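## Task

Put the cartridge into the sealant gun so its front end sits all the way forward in the cup of the front ring, with the nozzle poking out through that ring. The plunger rod will only slide backward while the little thumb plate on the rod, located just behind the handle, is held pushed toward the front of the gun. End with the plunger disc touching the cartridge's back end. The trigger is functional. The loaded gun must rest on the table itself, not leaning on anything else. Declare that you are done to finish.

## Robot and tools

Robot: two six-joint arms, left_arm and right_arm, each ending in a two-finger parallel gripper with a wrist camera. Root links sit at left_arm (-0.021, +0.305, 0) m and right_arm (-0.008, -0.302, 0) m, each yawed very slightly. A two-camera stand is fixed behind the arms. A loose object may occasionally get a brief shove from outside.

Frame: every reported hand pose and every offset uses the scene frame. Its origin is at table-top height, halfway between the nominal arm bases; +x points out over the table, +z points up, and left_arm is on the +y side (this is not the image left). Fingers extend along the gripper's own +z and separate along its y. end_effector_position is the spot between the finger pads, roughly 1 cm short of the tips. Printed positions and orientations may be a few cm off, worse at long reach.

execute_actions(actions, cameras): actions is a list of actions; each action is a table of at most 15 rows, one row per 1/30 s step, and a short table repeats its final row up to step 15. Every row holds 14 numbers in [-1, 1]: dx, dy, dz, rx, ry, rz, opening for left_arm, then those seven for right_arm. The first six of each arm are an offset, not a pose: measured along scene axes from that arm's Hand target as it was when the action began (every row counts from that same start, not from the previous row), and rotation turns about the Hand target position. Scale: 1.0 equals 0.6 m or 180 degrees; rx, ry, rz form a single rotation vector. Sending the same offset again moves further. Opening is absolute: +1 fully open (0.094 m), -1 shut. To leave an arm alone send six zeros, but always send the opening it should keep, since 0 is itself a half-open command. An empty actions list returns camera images and the scene number and task.

move(target, speed, blend, opening_speed, grip_force, blocking, cameras): target is one 14-number row laid out as above, or a list of up to 15 such rows; every row is an offset from the Hand targets at the start of the move, not from the previous row. The grippers travel in straight lines, all finishing together, capped at 10 s overall. speed: m/s, 0.002 to 2.9, default 0.25 (turn rate up to twice that in rad/s); one value or one per target. blend: corner rounding in metres for a list, 0 meaning a full stop at each point. opening_speed: rate of the finger command on the -1..+1 scale per second, at least 0.2; use it for gentle closing. grip_force: newtons per pad, 10 to 50, one value or one per arm; it persists. Under full force the fingers close slowly. blocking=false returns after about 0.5 s while the move continues. The result adds a move: line giving the ending (done, off_target, moving, held, fault) and limits (paced = pose clipped, held = steps withheld). Paths do not avoid obstacles or the other arm; faster moves lag and overshoot more, and a path close to an arm's own base can whip its elbow around, so route around it.

wait(seconds 0 to 3600): let time pass; a running move continues. stop(): brakes a running move. zoom_image(camera, region): region [x0, y0, x1, y1] in pixels of the latest full image, at most 504 by 504; cameras cam_high and cam_low (896x504), cam_left_wrist and cam_right_wrist (672x504). read_manual(section="licences"): licence texts only. finished_scene(scene): ends the current scene, given its number; irreversible.

Results: end_effector_position (m) and end_effector_quat_wxyz in the scene frame; Hand target, the last commanded pose after clipping and the base for the next offsets; Tool commands; grip_measured, the finger opening on the command scale (empty reads up to ~2.5 mm wide; on a hard part ~3 mm narrower, more on small or round ones); grip_effort_nm, averaged gripper motor effort (negative closing), not a pad force; Joint positions (last number is finger opening in m); Joint velocities, omitted when all are noise; Joint torques with per-arm offsets, joints 1 to 3 wrapping at ±28 N m; MOTOR HOT above 75 °C, and fault lines.

Behaviour to expect: each step the commanded orientation is clipped to 40 degrees from the measured one. Friction and gravity leave the gripper short, low or tilted, especially when stretched; check position and tilt after each motion and correct by sending the remaining gap as an offset. Tiny moves may not happen or may drift sideways. An arm blocked by something keeps pushing until commanded back past its gripper. Grip force ramps about 1 N per 0.001 below first touch, then jumps to the limit; close slowly on anything fragile and release by commanding well wider than grip_measured.

Avoid: dropping parts or letting them fall off the table; releasing moving parts; fast impacts with heavy or fixed things; hard presses; any contact between the two arms, including one gripper closing on the other's fingers; strain on wrist camera cables; holding loads, full stretch or unreachable pushes for long, which heat motors (90 °C folds the arm away permanently, 100 °C drops it). Any arm stop is costly.

Each tool is called after ">>>" as a command line: name --argument value for each argument, lists and objects as JSON in quotes; but a table of rows of numbers goes row by row, as --pt "numbers of a row", without its own name.

## Session

>>> execute_actions --actions '[]'

Scene clock: 0.00 s.
left_arm: end_effector_position=(+0.3719, +0.3570, +0.0960) grip_measured=+1.000 grip_effort_nm=n/a end_effector_quat_wxyz=(+0.591, -0.083, +0.802, +0.022) | right_arm: end_effector_position=(+0.3791, -0.3219, +0.0793) grip_measured=+1.000 grip_effort_nm=n/a end_effector_quat_wxyz=(+0.559, +0.078, +0.821, -0.086)
Joint positions: left_arm=[0.097 1.553 0.352 0.894 -0.015 -0.069 0.094] | right_arm=[0.063 1.566 0.359 0.819 0.31 0.067 0.094]
Joint velocities: within noise
Joint torques (N m): no reading
Heat: left arm: 30 °C; right arm: 32 °C.
Hand target: left_arm +0.3739, +0.3572, +0.1006; +0.596, -0.082, +0.799, +0.023 | right_arm +0.3822, -0.3217, +0.0856; +0.567, +0.080, +0.816, -0.084
Tool commands: left_gripper/opening=+1.0 right_gripper/opening=+1.0

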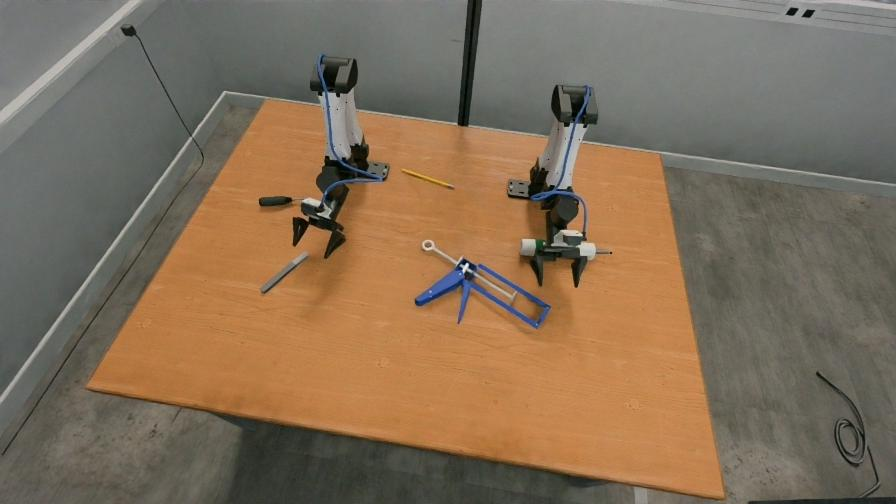

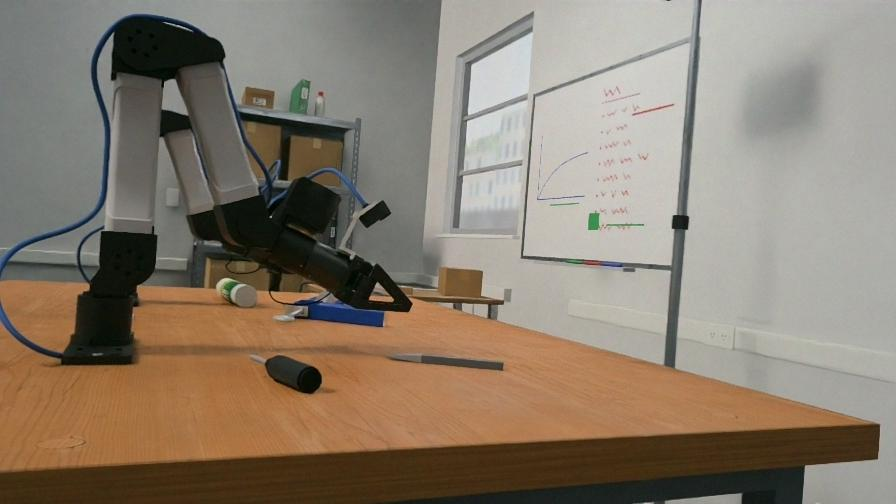

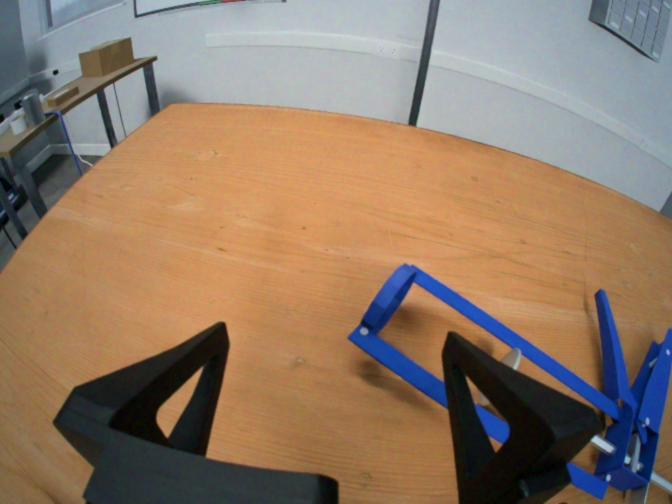

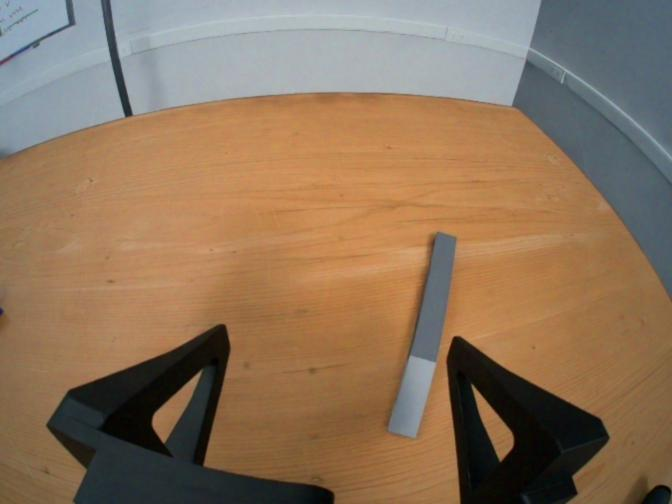

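>>> zoom_image --camera "cam_high" --region '[400, 200, 640, 340]'

>>> zoom_image --camera "cam_left_wrist" --region '[330, 240, 672, 504]'

>>> zoom_image --camera "cam_low" --region '[180, 250, 540, 400]'

Scaled by 2.100 from the camera's image (finer frame: 1280x720).

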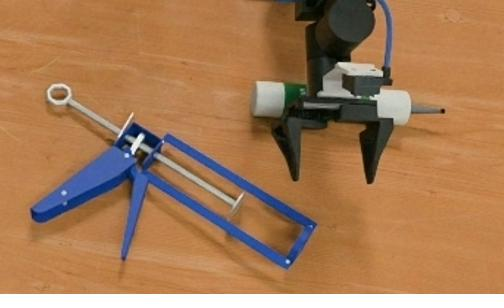

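Scaled by 1.474 from the camera's image (finer frame: 960x720).

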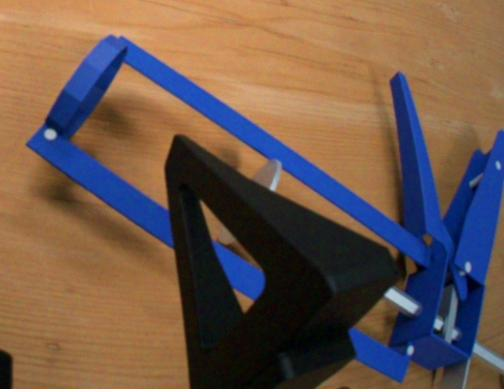

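Scaled by 1.400 from the camera's image (finer frame: 1280x720).

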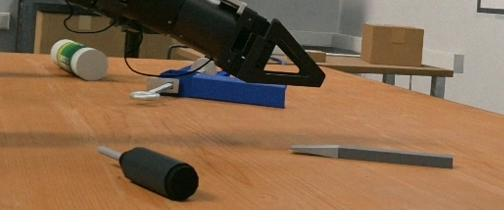

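>>> move --pt "-0.05 -0.1 0.3 -0.0157 0.407 -0.056 1 0 0 0.2 0 0 0 1" --pt "-0.05 -0.35 0.45 -0.0157 0.407 -0.056 1 0 0 0.3 0 0 0 1" --blend 0.03 --cameras '["all"]'

Scene clock: 10.43 s.
left_arm: end_effector_position=(+0.3424, +0.1493, +0.3702) grip_measured=+1.000 grip_effort_nm=-0.02 end_effector_quat_wxyz=(+0.304, +0.008, +0.945, -0.120) | right_arm: end_effector_position=(+0.3797, -0.3218, +0.2415) grip_measured=+1.000 grip_effort_nm=0.00 end_effector_quat_wxyz=(+0.546, +0.076, +0.829, -0.088)
Joint positions: left_arm=[-0.44 1.809 2.453 -1.549 -0.019 -0.39 0.094] | right_arm=[0.063 1.157 0.853 -0.115 0.31 0.067 0.094]
Joint torques (N m): left_arm=[0.27 -7.17 5.96 1.64 0.09 0.02] | right_arm=[0.09 -5.85 11.08 1.83 0.15 0.04]
Heat: left arm: 33 °C; right arm: 33 °C.
Hand target: left_arm +0.3439, +0.1472, +0.3707; +0.000, +0.000, +1.000, +0.000 | right_arm +0.3822, -0.3217, +0.2655; +0.567, +0.080, +0.816, -0.084
Off the commanded pose: left_arm 0.003 m, 38 deg | right_arm 0.024 m, 3 deg.
joint sent to its limit (left arm) — joint 4 (wrist pitch), lower limit. The joint targets are off in orientation, not in position.
move: off_target (left_arm, right_arm)

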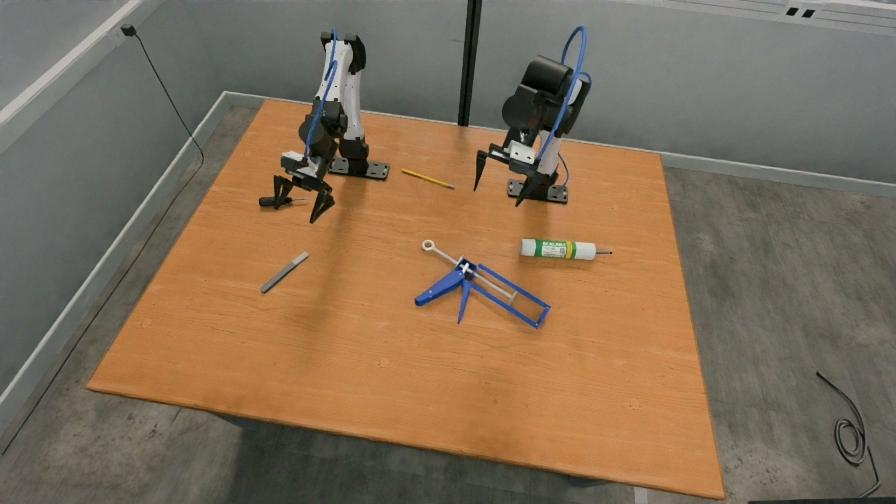

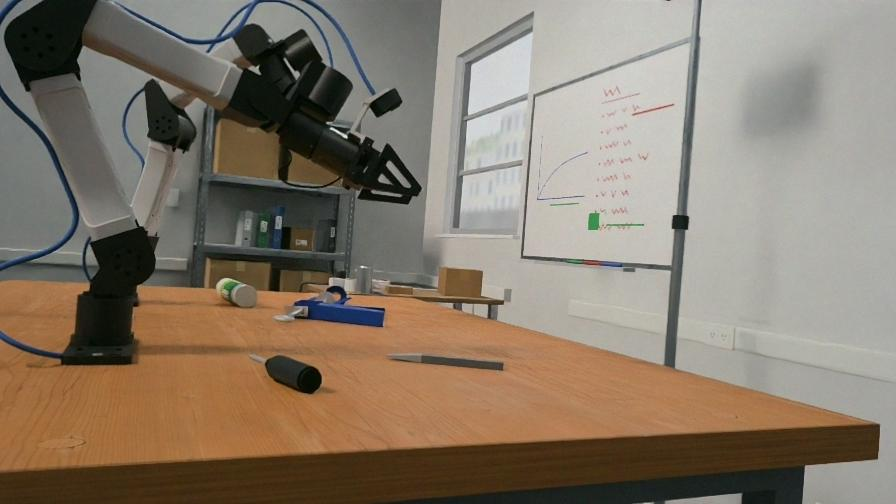

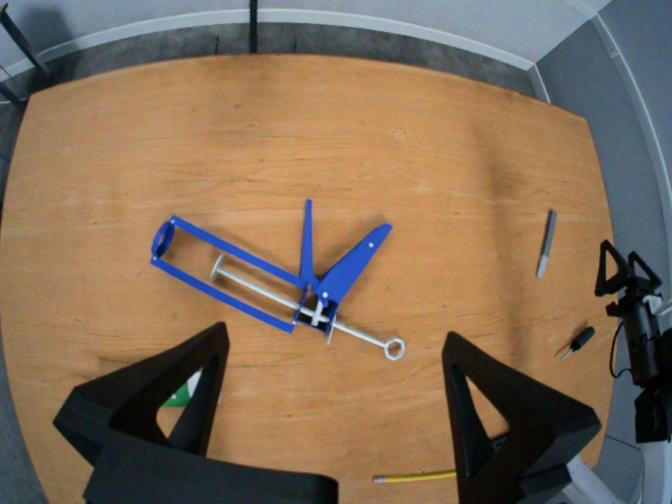

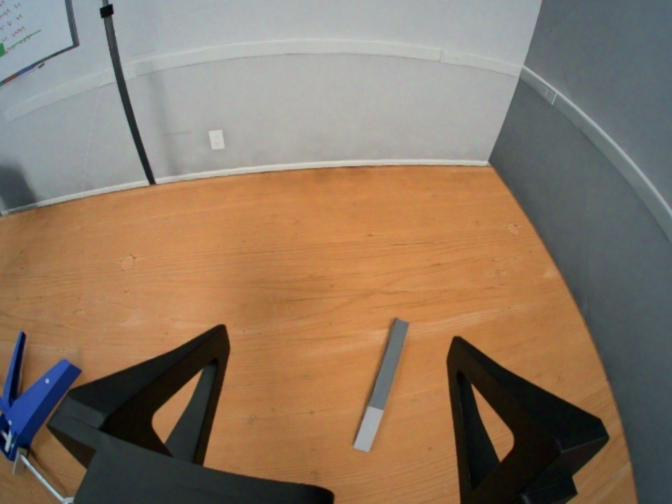

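>>> zoom_image --camera "cam_left_wrist" --region '[140, 190, 420, 370]'

>>> zoom_image --camera "cam_high" --region '[400, 220, 640, 340]'

Scaled by 1.800 from the camera's image (finer frame: 960x720).

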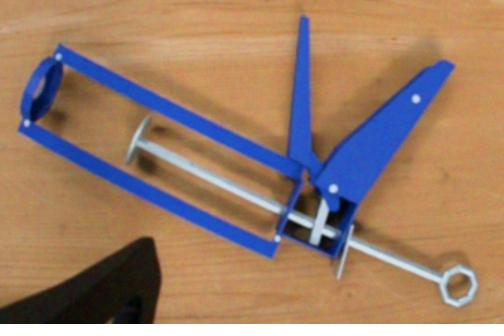

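Scaled by 2.100 from the camera's image (finer frame: 1280x720).

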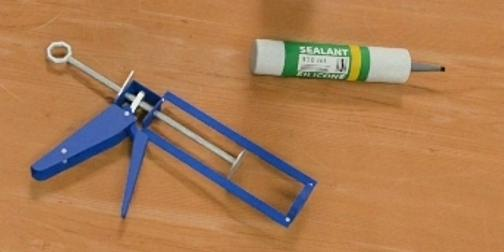

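>>> move --target '[0.0,-0.07,-0.351,0,0,-0.154,1,0,0,0,0,0,0,1]' --cameras '["all"]'

Scene clock: 26.67 s.
left_arm: end_effector_position=(+0.3451, +0.1054, +0.1682) grip_measured=+1.000 grip_effort_nm=-0.02 end_effector_quat_wxyz=(+0.039, +0.230, +0.972, -0.016) | right_arm: end_effector_position=(+0.3797, -0.3218, +0.2415) grip_measured=+1.000 grip_effort_nm=0.00 end_effector_quat_wxyz=(+0.546, +0.076, +0.829, -0.088)
Joint positions: left_arm=[-0.522 2.109 2.171 -1.549 0.012 -0.03 0.094] | right_arm=[0.063 1.157 0.853 -0.115 0.31 0.067 0.094]
Joint torques (N m): left_arm=[-0.23 -10.97 5.2 0.53 -0.12 0.23] | right_arm=[0.05 -5.86 11.15 1.86 0.14 0.1]
Heat: left arm: 33 °C; right arm: 35 °C.
Hand target: left_arm +0.3438, +0.1052, +0.1600; +0.000, +0.239, +0.971, +0.000 | right_arm +0.3822, -0.3217, +0.2656; +0.567, +0.080, +0.816, -0.084
Off the commanded pose: left_arm 0.008 m, 5 deg | right_arm 0.024 m, 3 deg.
joint sent to its limit (left arm) — joint 4 (wrist pitch), lower limit. The joint targets are off in orientation, not in position.
move: off_target (left_arm)

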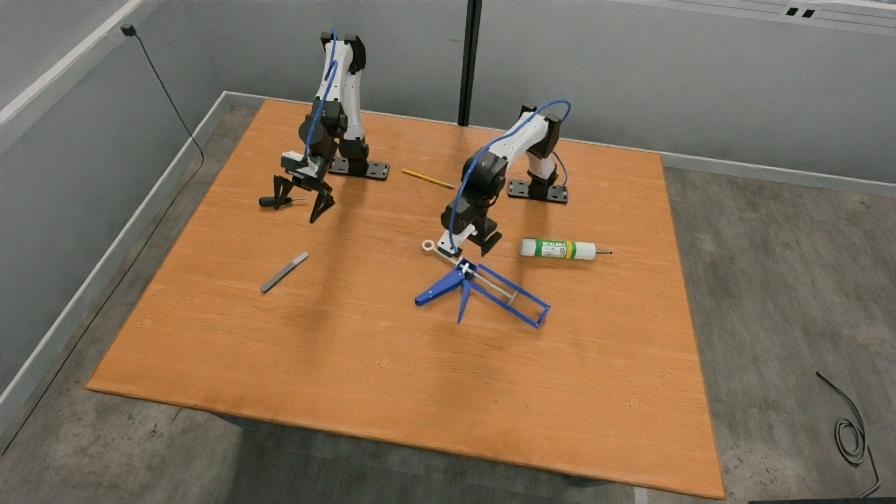

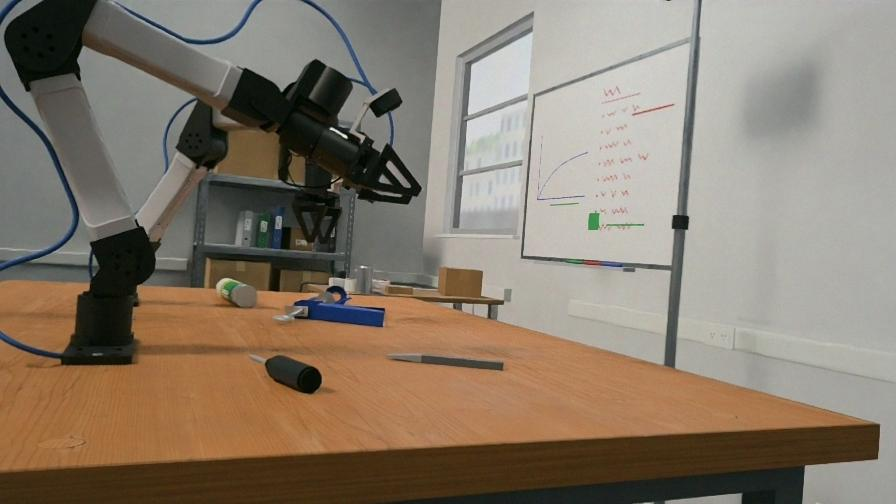

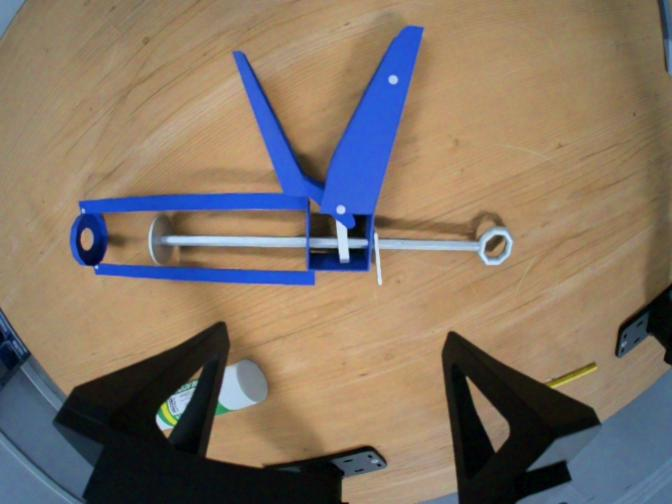

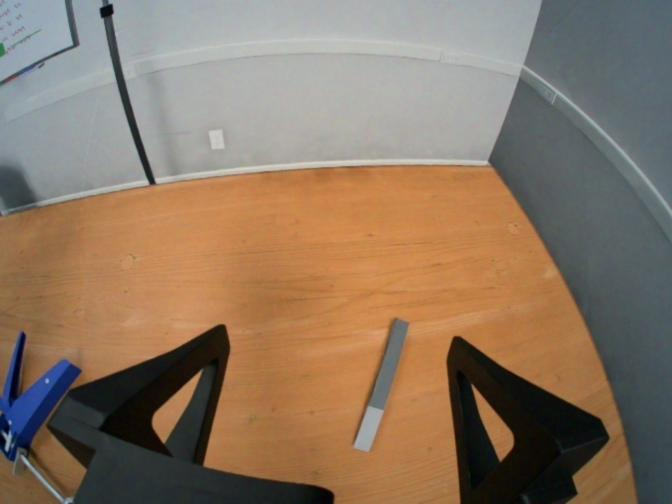

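>>> zoom_image --camera "cam_left_wrist" --region '[50, 170, 330, 310]'

>>> zoom_image --camera "cam_left_wrist" --region '[280, 160, 540, 320]'

Scaled by 1.800 from the camera's image (finer frame: 960x720).

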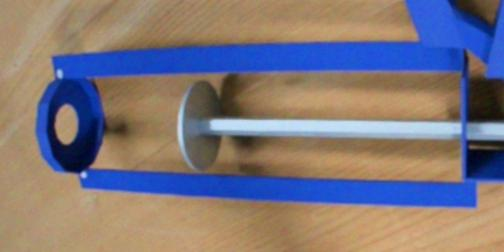

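Scaled by 1.938 from the camera's image (finer frame: 960x720).

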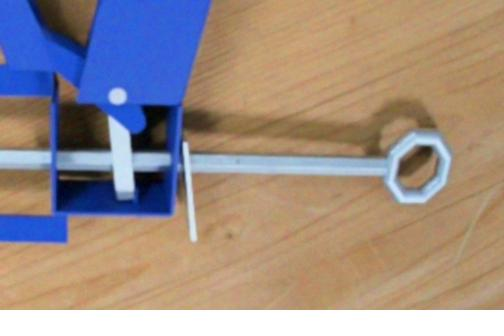

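>>> zoom_image --camera "cam_low" --region '[260, 270, 400, 340]'

Scaled by 3.600 from the camera's image (finer frame: 1280x720).

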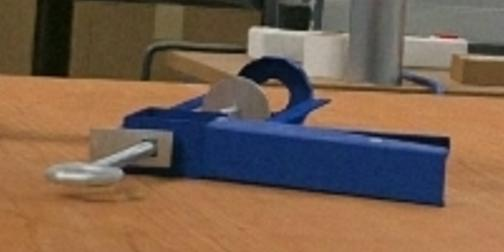

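>>> move --target '[0,0,0,0,0,0,1,-0.199,0.441,-0.243,-0.0108,0.0604,0.4226,1]' --cameras '["all"]'

Scene clock: 48.20 s.
left_arm: end_effector_position=(+0.3451, +0.1055, +0.1682) grip_measured=+1.000 grip_effort_nm=-0.02 end_effector_quat_wxyz=(+0.039, +0.230, +0.972, -0.016) | right_arm: end_effector_position=(+0.2620, -0.0631, +0.1160) grip_measured=+1.000 grip_effort_nm=0.00 end_effector_quat_wxyz=(+0.418, -0.446, +0.748, +0.258)
Joint positions: left_arm=[-0.522 2.109 2.171 -1.549 0.011 -0.03 0.094] | right_arm=[0.466 1.28 0.56 0.087 -0.506 -0.327 0.094]
Joint torques (N m): left_arm=[-0.24 -11.02 4.98 0.52 -0.07 0.21] | right_arm=[0.81 -3.51 7.41 1.96 -0.25 -0.08]
Heat: left arm: 39 °C; right arm: 38 °C.
Hand target: left_arm +0.3438, +0.1052, +0.1600; +0.000, +0.239, +0.971, +0.000 | right_arm +0.2628, -0.0570, +0.1199; +0.426, -0.455, +0.736, +0.263
Off the commanded pose: left_arm 0.008 m, 5 deg | right_arm 0.007 m, 2 deg.
joint sent to its limit (left arm) — joint 4 (wrist pitch), lower limit. The joint targets are off in orientation, not in position.
move: done

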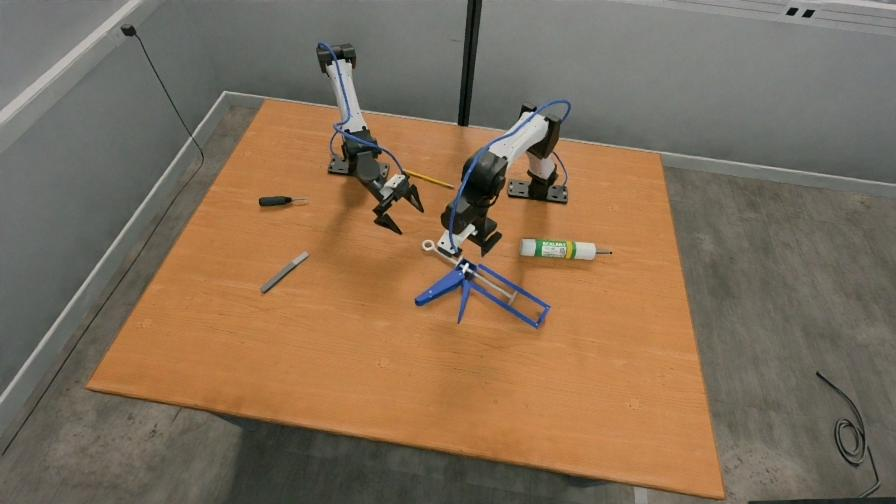

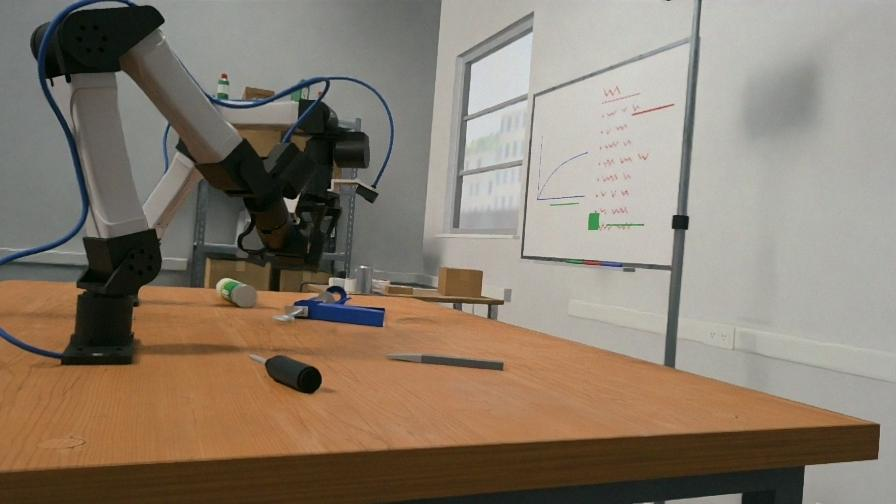

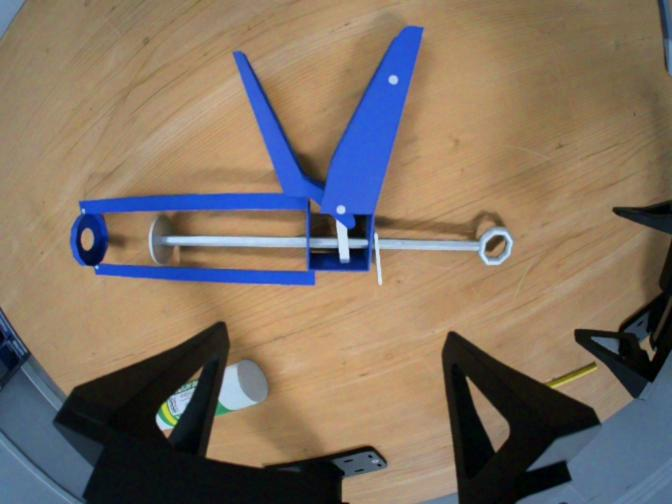

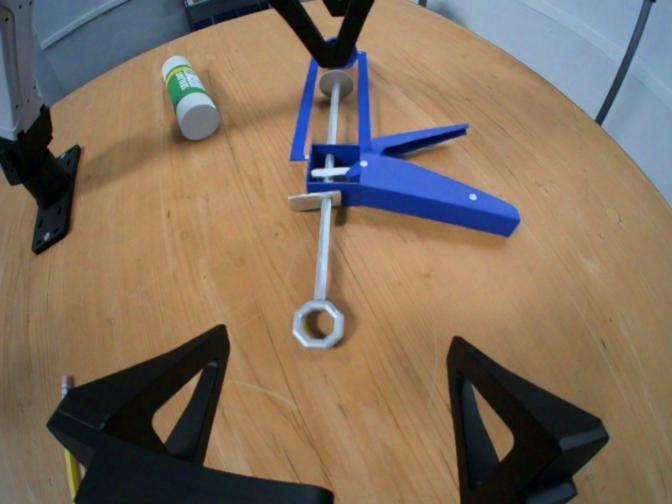

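>>> zoom_image --camera "cam_right_wrist" --region '[240, 40, 440, 360]'

Scaled by 1.575 from the camera's image (finer frame: 960x720).

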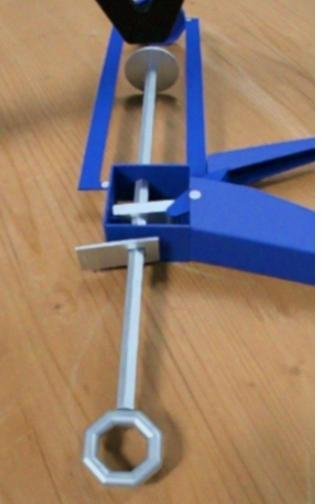

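>>> move --target '[-0.028,0.0105,-0.117,0,0,0,1,0,0,0,0,0,0,1]' --cameras '["cam_left_wrist","cam_right_wrist"]'

Scene clock: 53.73 s.
left_arm: end_effector_position=(+0.3252, +0.1135, +0.0770) grip_measured=+1.000 grip_effort_nm=-0.02 end_effector_quat_wxyz=(-0.024, +0.233, +0.972, +0.001) | right_arm: end_effector_position=(+0.2621, -0.0630, +0.1161) grip_measured=+1.000 grip_effort_nm=0.00 end_effector_quat_wxyz=(+0.418, -0.446, +0.748, +0.258)
Joint positions: left_arm=[-0.528 2.109 1.807 -1.315 0.011 -0.03 0.094] | right_arm=[0.466 1.28 0.56 0.088 -0.506 -0.327 0.094]
Joint torques (N m): left_arm=[-0.27 -16.72 4.51 0.45 -0.08 0.15] | right_arm=[0.75 -3.69 7.39 1.93 -0.24 -0.06]
Heat: left arm: 41 °C; right arm: 38 °C.
Hand target: left_arm +0.3270, +0.1115, +0.0898; +0.000, +0.239, +0.971, +0.000 | right_arm +0.2628, -0.0570, +0.1198; +0.426, -0.455, +0.736, +0.263
Off the commanded pose: left_arm 0.013 m, 3 deg | right_arm 0.007 m, 2 deg.
move: off_target (left_arm)

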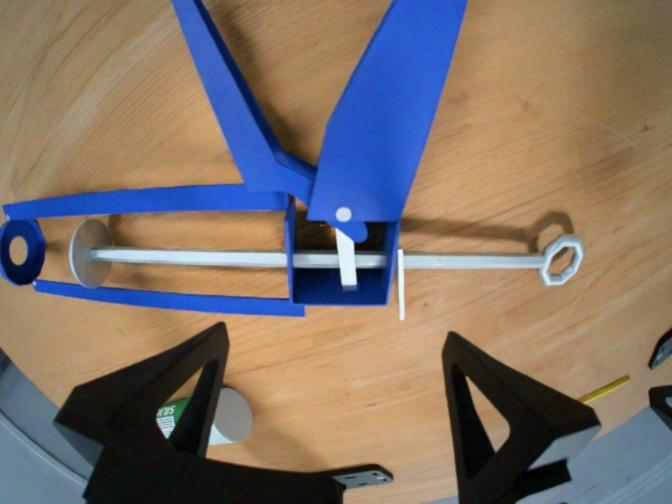

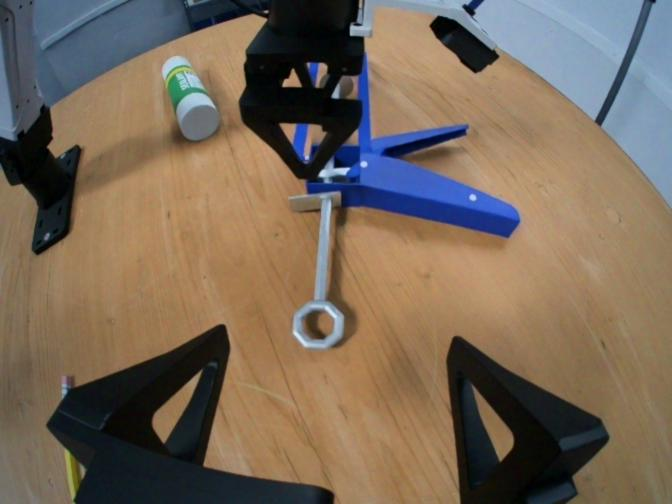

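>>> zoom_image --camera "cam_left_wrist" --region '[260, 170, 460, 350]'

>>> zoom_image --camera "cam_right_wrist" --region '[240, 50, 440, 250]'

Scaled by 2.520 from the camera's image (finer frame: 960x720).

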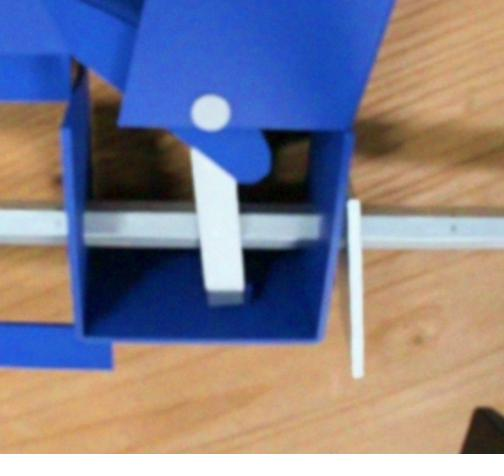

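Scaled by 2.520 from the camera's image (finer frame: 960x720).

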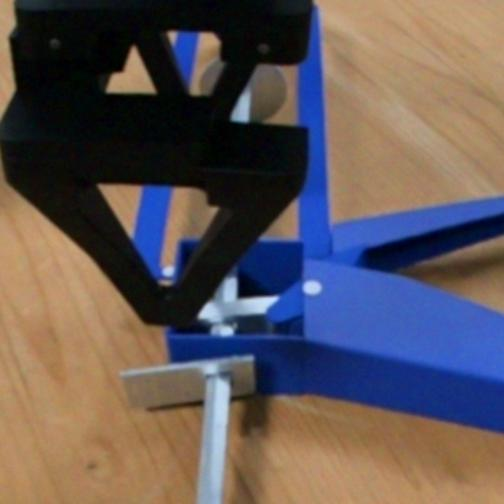

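>>> move --pt "-0.02 0.02 0.1 0 0 0 1 0 0 0 0 0 0 1" --pt "-0.043 0.2 0.117 0 0 0 1 0 0 0 0 0 0 1" --blend 0.02 --cameras '["all"]'

Scene clock: 72.43 s.
left_arm: end_effector_position=(+0.3050, +0.2278, +0.1516) grip_measured=+1.000 grip_effort_nm=-0.02 end_effector_quat_wxyz=(-0.010, +0.237, +0.972, -0.001) | right_arm: end_effector_position=(+0.2621, -0.0630, +0.1161) grip_measured=+1.000 grip_effort_nm=0.00 end_effector_quat_wxyz=(+0.418, -0.446, +0.748, +0.258)
Joint positions: left_arm=[-0.259 1.838 1.722 -1.475 0.001 0.245 0.094] | right_arm=[0.466 1.28 0.56 0.088 -0.506 -0.327 0.094]
Joint torques (N m): left_arm=[0.83 -13.24 4.52 0.32 0.05 0.23] | right_arm=[0.79 -3.97 7.3 1.93 -0.27 -0.03]
Heat: left arm: 50 °C; right arm: 39 °C.
Hand target: left_arm +0.3013, +0.2314, +0.1600; +0.000, +0.239, +0.971, +0.000 | right_arm +0.2628, -0.0570, +0.1198; +0.426, -0.455, +0.736, +0.263
Off the commanded pose: left_arm 0.010 m, 1 deg | right_arm 0.007 m, 2 deg.
move: done

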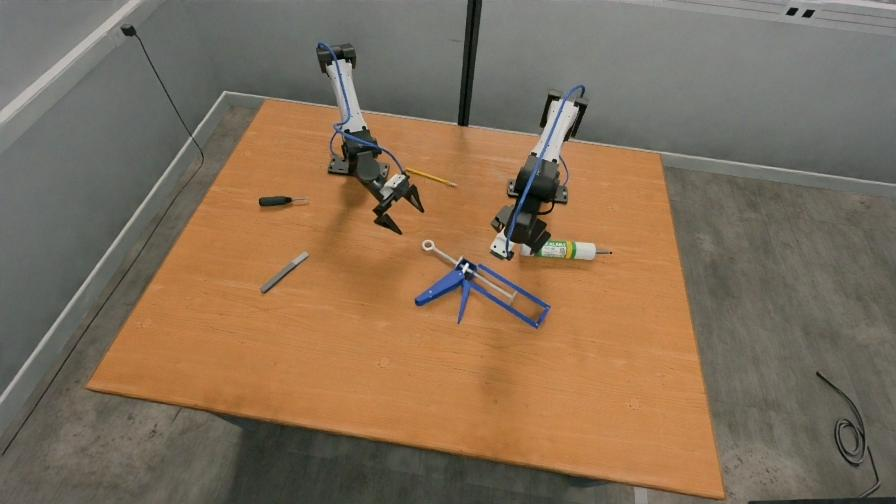

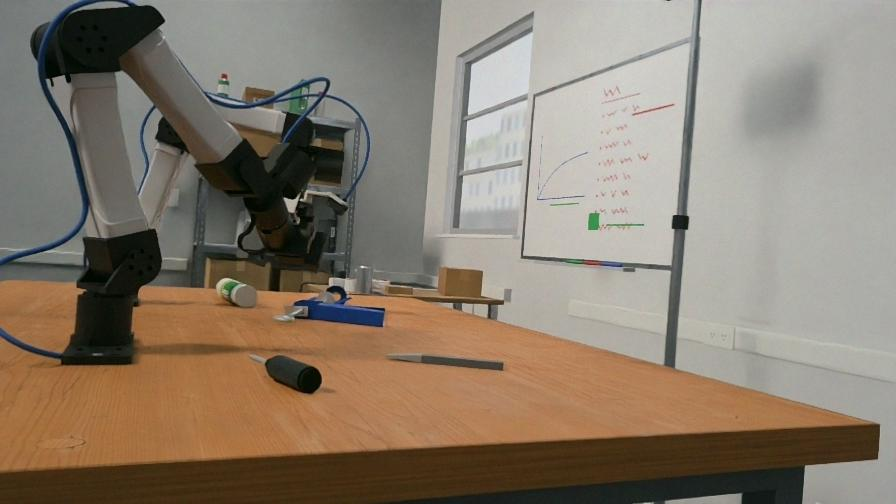

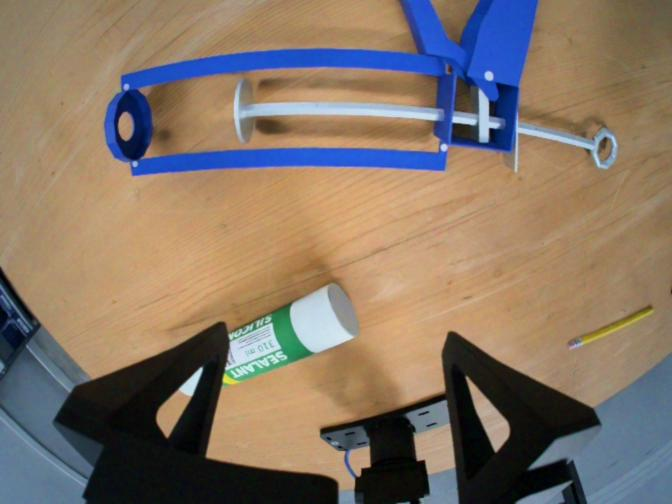

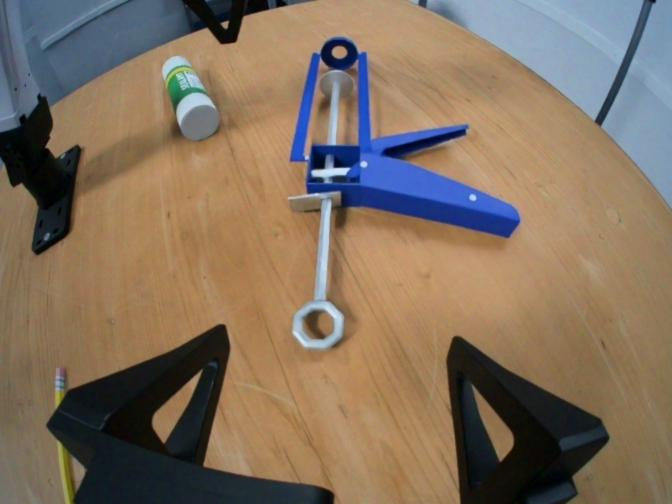

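>>> zoom_image --camera "cam_left_wrist" --region '[90, 30, 340, 190]'

>>> zoom_image --camera "cam_left_wrist" --region '[380, 30, 640, 190]'

>>> zoom_image --camera "cam_right_wrist" --region '[270, 20, 430, 220]'

Scaled by 2.016 from the camera's image (finer frame: 960x720).

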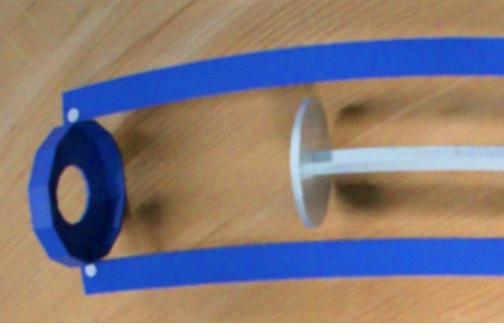

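Scaled by 1.938 from the camera's image (finer frame: 960x720).

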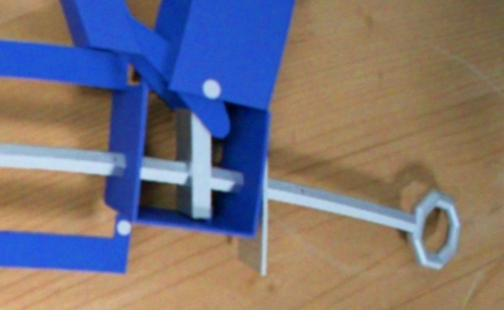

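Scaled by 2.520 from the camera's image (finer frame: 960x720).

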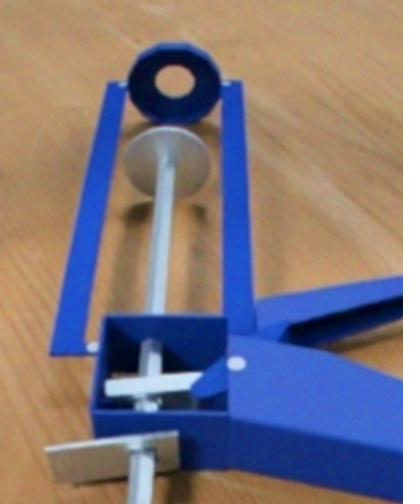

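>>> move --pt "0.035 -0.2 0.0 0 0 0 1 0 0 0 0 0 0 1" --pt "0.035 -0.2 -0.147 0 0 0 1 0 0 0 0 0 0 1" --blend 0.03 --cameras '["cam_left_wrist","cam_right_wrist"]'

Scene clock: 81.53 s.
left_arm: end_effector_position=(+0.3231, +0.1136, +0.0802) grip_measured=+1.000 grip_effort_nm=-0.02 end_effector_quat_wxyz=(+0.005, +0.242, +0.970, -0.002) | right_arm: end_effector_position=(+0.2621, -0.0630, +0.1161) grip_measured=+1.000 grip_effort_nm=0.00 end_effector_quat_wxyz=(+0.418, -0.446, +0.748, +0.258)
Joint positions: left_arm=[-0.534 2.041 1.719 -1.237 0.002 -0.018 0.094] | right_arm=[0.466 1.28 0.56 0.088 -0.506 -0.327 0.094]
Joint torques (N m): left_arm=[-0.24 -10.85 4.51 0.63 0.02 -0.02] | right_arm=[0.61 -3.73 7.36 1.96 -0.25 -0.01]
Heat: left arm: 48 °C; right arm: 39 °C.
Hand target: left_arm +0.3223, +0.1114, +0.0719; +0.000, +0.239, +0.971, +0.000 | right_arm +0.2628, -0.0570, +0.1198; +0.426, -0.455, +0.736, +0.263
Off the commanded pose: left_arm 0.009 m, 1 deg | right_arm 0.007 m, 2 deg.
move: done

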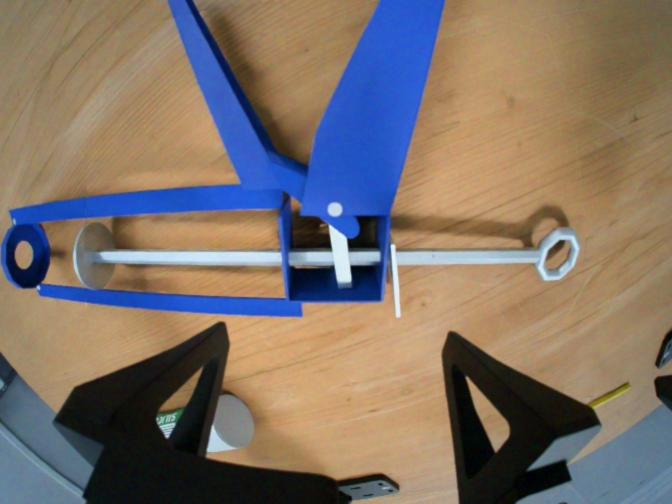

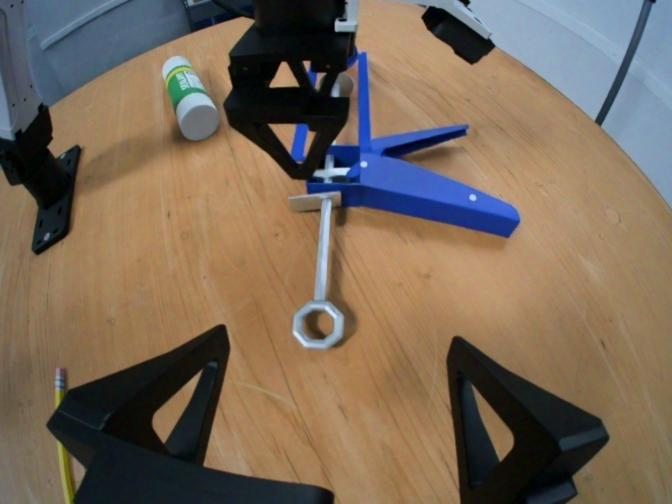

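>>> move --target '[0,0,-0.058,0,0,0,1,0,0,0,0,0,0,1]' --cameras '["cam_left_wrist","cam_right_wrist"]'

Scene clock: 83.77 s.
left_arm: end_effector_position=(+0.3229, +0.1137, +0.0461) grip_measured=+1.000 grip_effort_nm=-0.02 end_effector_quat_wxyz=(+0.005, +0.242, +0.970, -0.002) | right_arm: end_effector_position=(+0.2621, -0.0630, +0.1161) grip_measured=+1.000 grip_effort_nm=0.00 end_effector_quat_wxyz=(+0.418, -0.446, +0.748, +0.258)
Joint positions: left_arm=[-0.534 2.06 1.611 -1.11 0.002 -0.018 0.094] | right_arm=[0.466 1.28 0.56 0.088 -0.506 -0.327 0.094]
Joint torques (N m): left_arm=[-0.24 -10.63 4.6 0.64 0.02 -0.01] | right_arm=[0.9 -3.58 7.45 1.98 -0.29 -0.03]
Heat: left arm: 48 °C; right arm: 39 °C.
Hand target: left_arm +0.3221, +0.1115, +0.0369; +0.000, +0.239, +0.971, +0.000 | right_arm +0.2628, -0.0570, +0.1198; +0.426, -0.455, +0.736, +0.263
Off the commanded pose: left_arm 0.009 m, 1 deg | right_arm 0.007 m, 2 deg.
move: done

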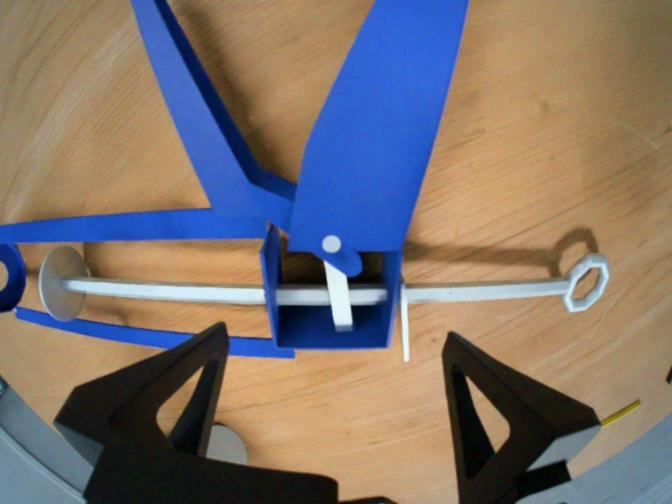

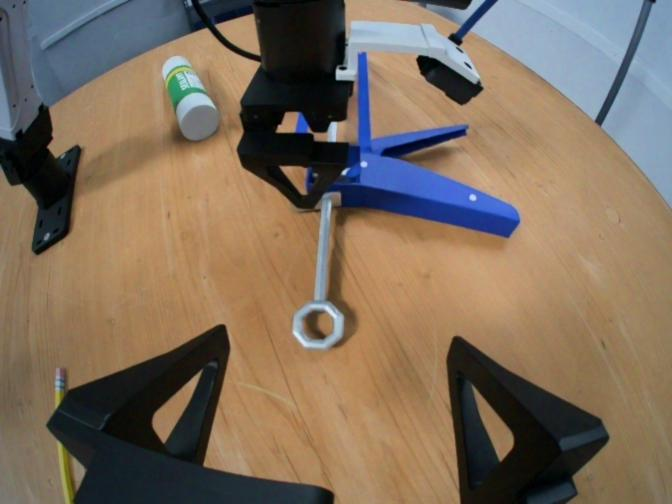

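>>> move --target '[-0.003,0.0015,-0.027,0,0,0,1,0,0,0,0,0,0,1]' --speed 0.08 --cameras '["cam_left_wrist","cam_right_wrist"]'

>>> zoom_image --camera "cam_left_wrist" --region '[180, 220, 500, 440]'

>>> zoom_image --camera "cam_right_wrist" --region '[230, 100, 430, 260]'

Scene clock: 87.80 s.
left_arm: end_effector_position=(+0.3218, +0.1143, +0.0308) grip_measured=+1.000 grip_effort_nm=-0.02 end_effector_quat_wxyz=(+0.006, +0.242, +0.970, -0.003) | right_arm: end_effector_position=(+0.2621, -0.0630, +0.1161) grip_measured=+1.000 grip_effort_nm=0.00 end_effector_quat_wxyz=(+0.418, -0.446, +0.748, +0.258)
Joint positions: left_arm=[-0.534 2.067 1.559 -1.049 0.002 -0.019 0.094] | right_arm=[0.466 1.28 0.56 0.088 -0.506 -0.327 0.094]
Joint torques (N m): left_arm=[-0.27 -10.41 4.53 0.61 0.03 -0.01] | right_arm=[0.8 -3.71 7.3 1.96 -0.29 -0.06]
Heat: left arm: 47 °C; right arm: 39 °C.
Hand target: left_arm +0.3204, +0.1124, +0.0208; +0.000, +0.239, +0.971, +0.000 | right_arm +0.2628, -0.0570, +0.1198; +0.426, -0.455, +0.736, +0.263
Off the commanded pose: left_arm 0.010 m, 1 deg | right_arm 0.007 m, 2 deg.
move: done

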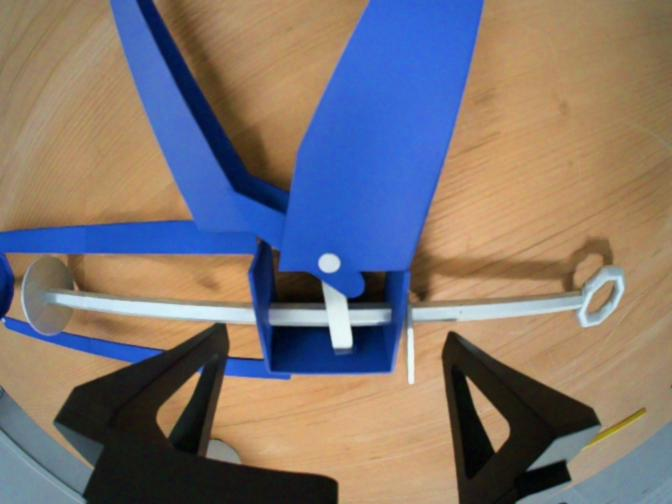

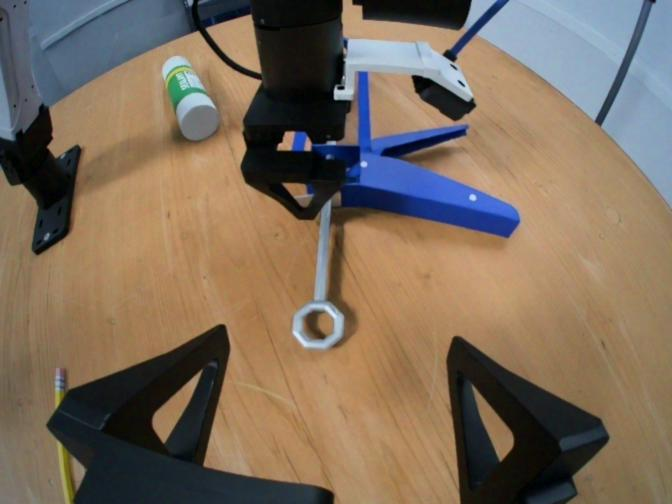

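Scaled by 1.575 from the camera's image (finer frame: 960x720).

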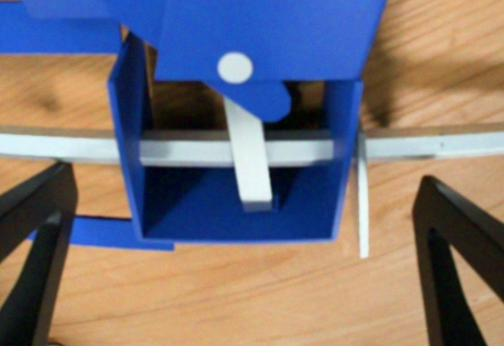

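Scaled by 2.520 from the camera's image (finer frame: 960x720).

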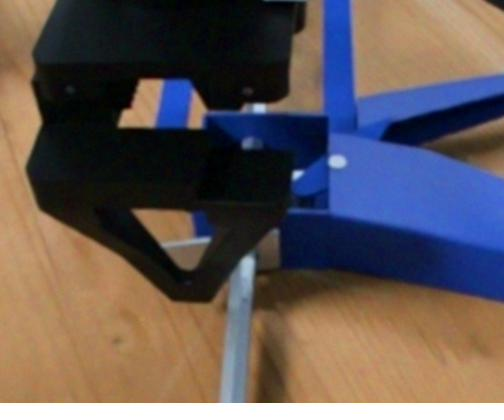

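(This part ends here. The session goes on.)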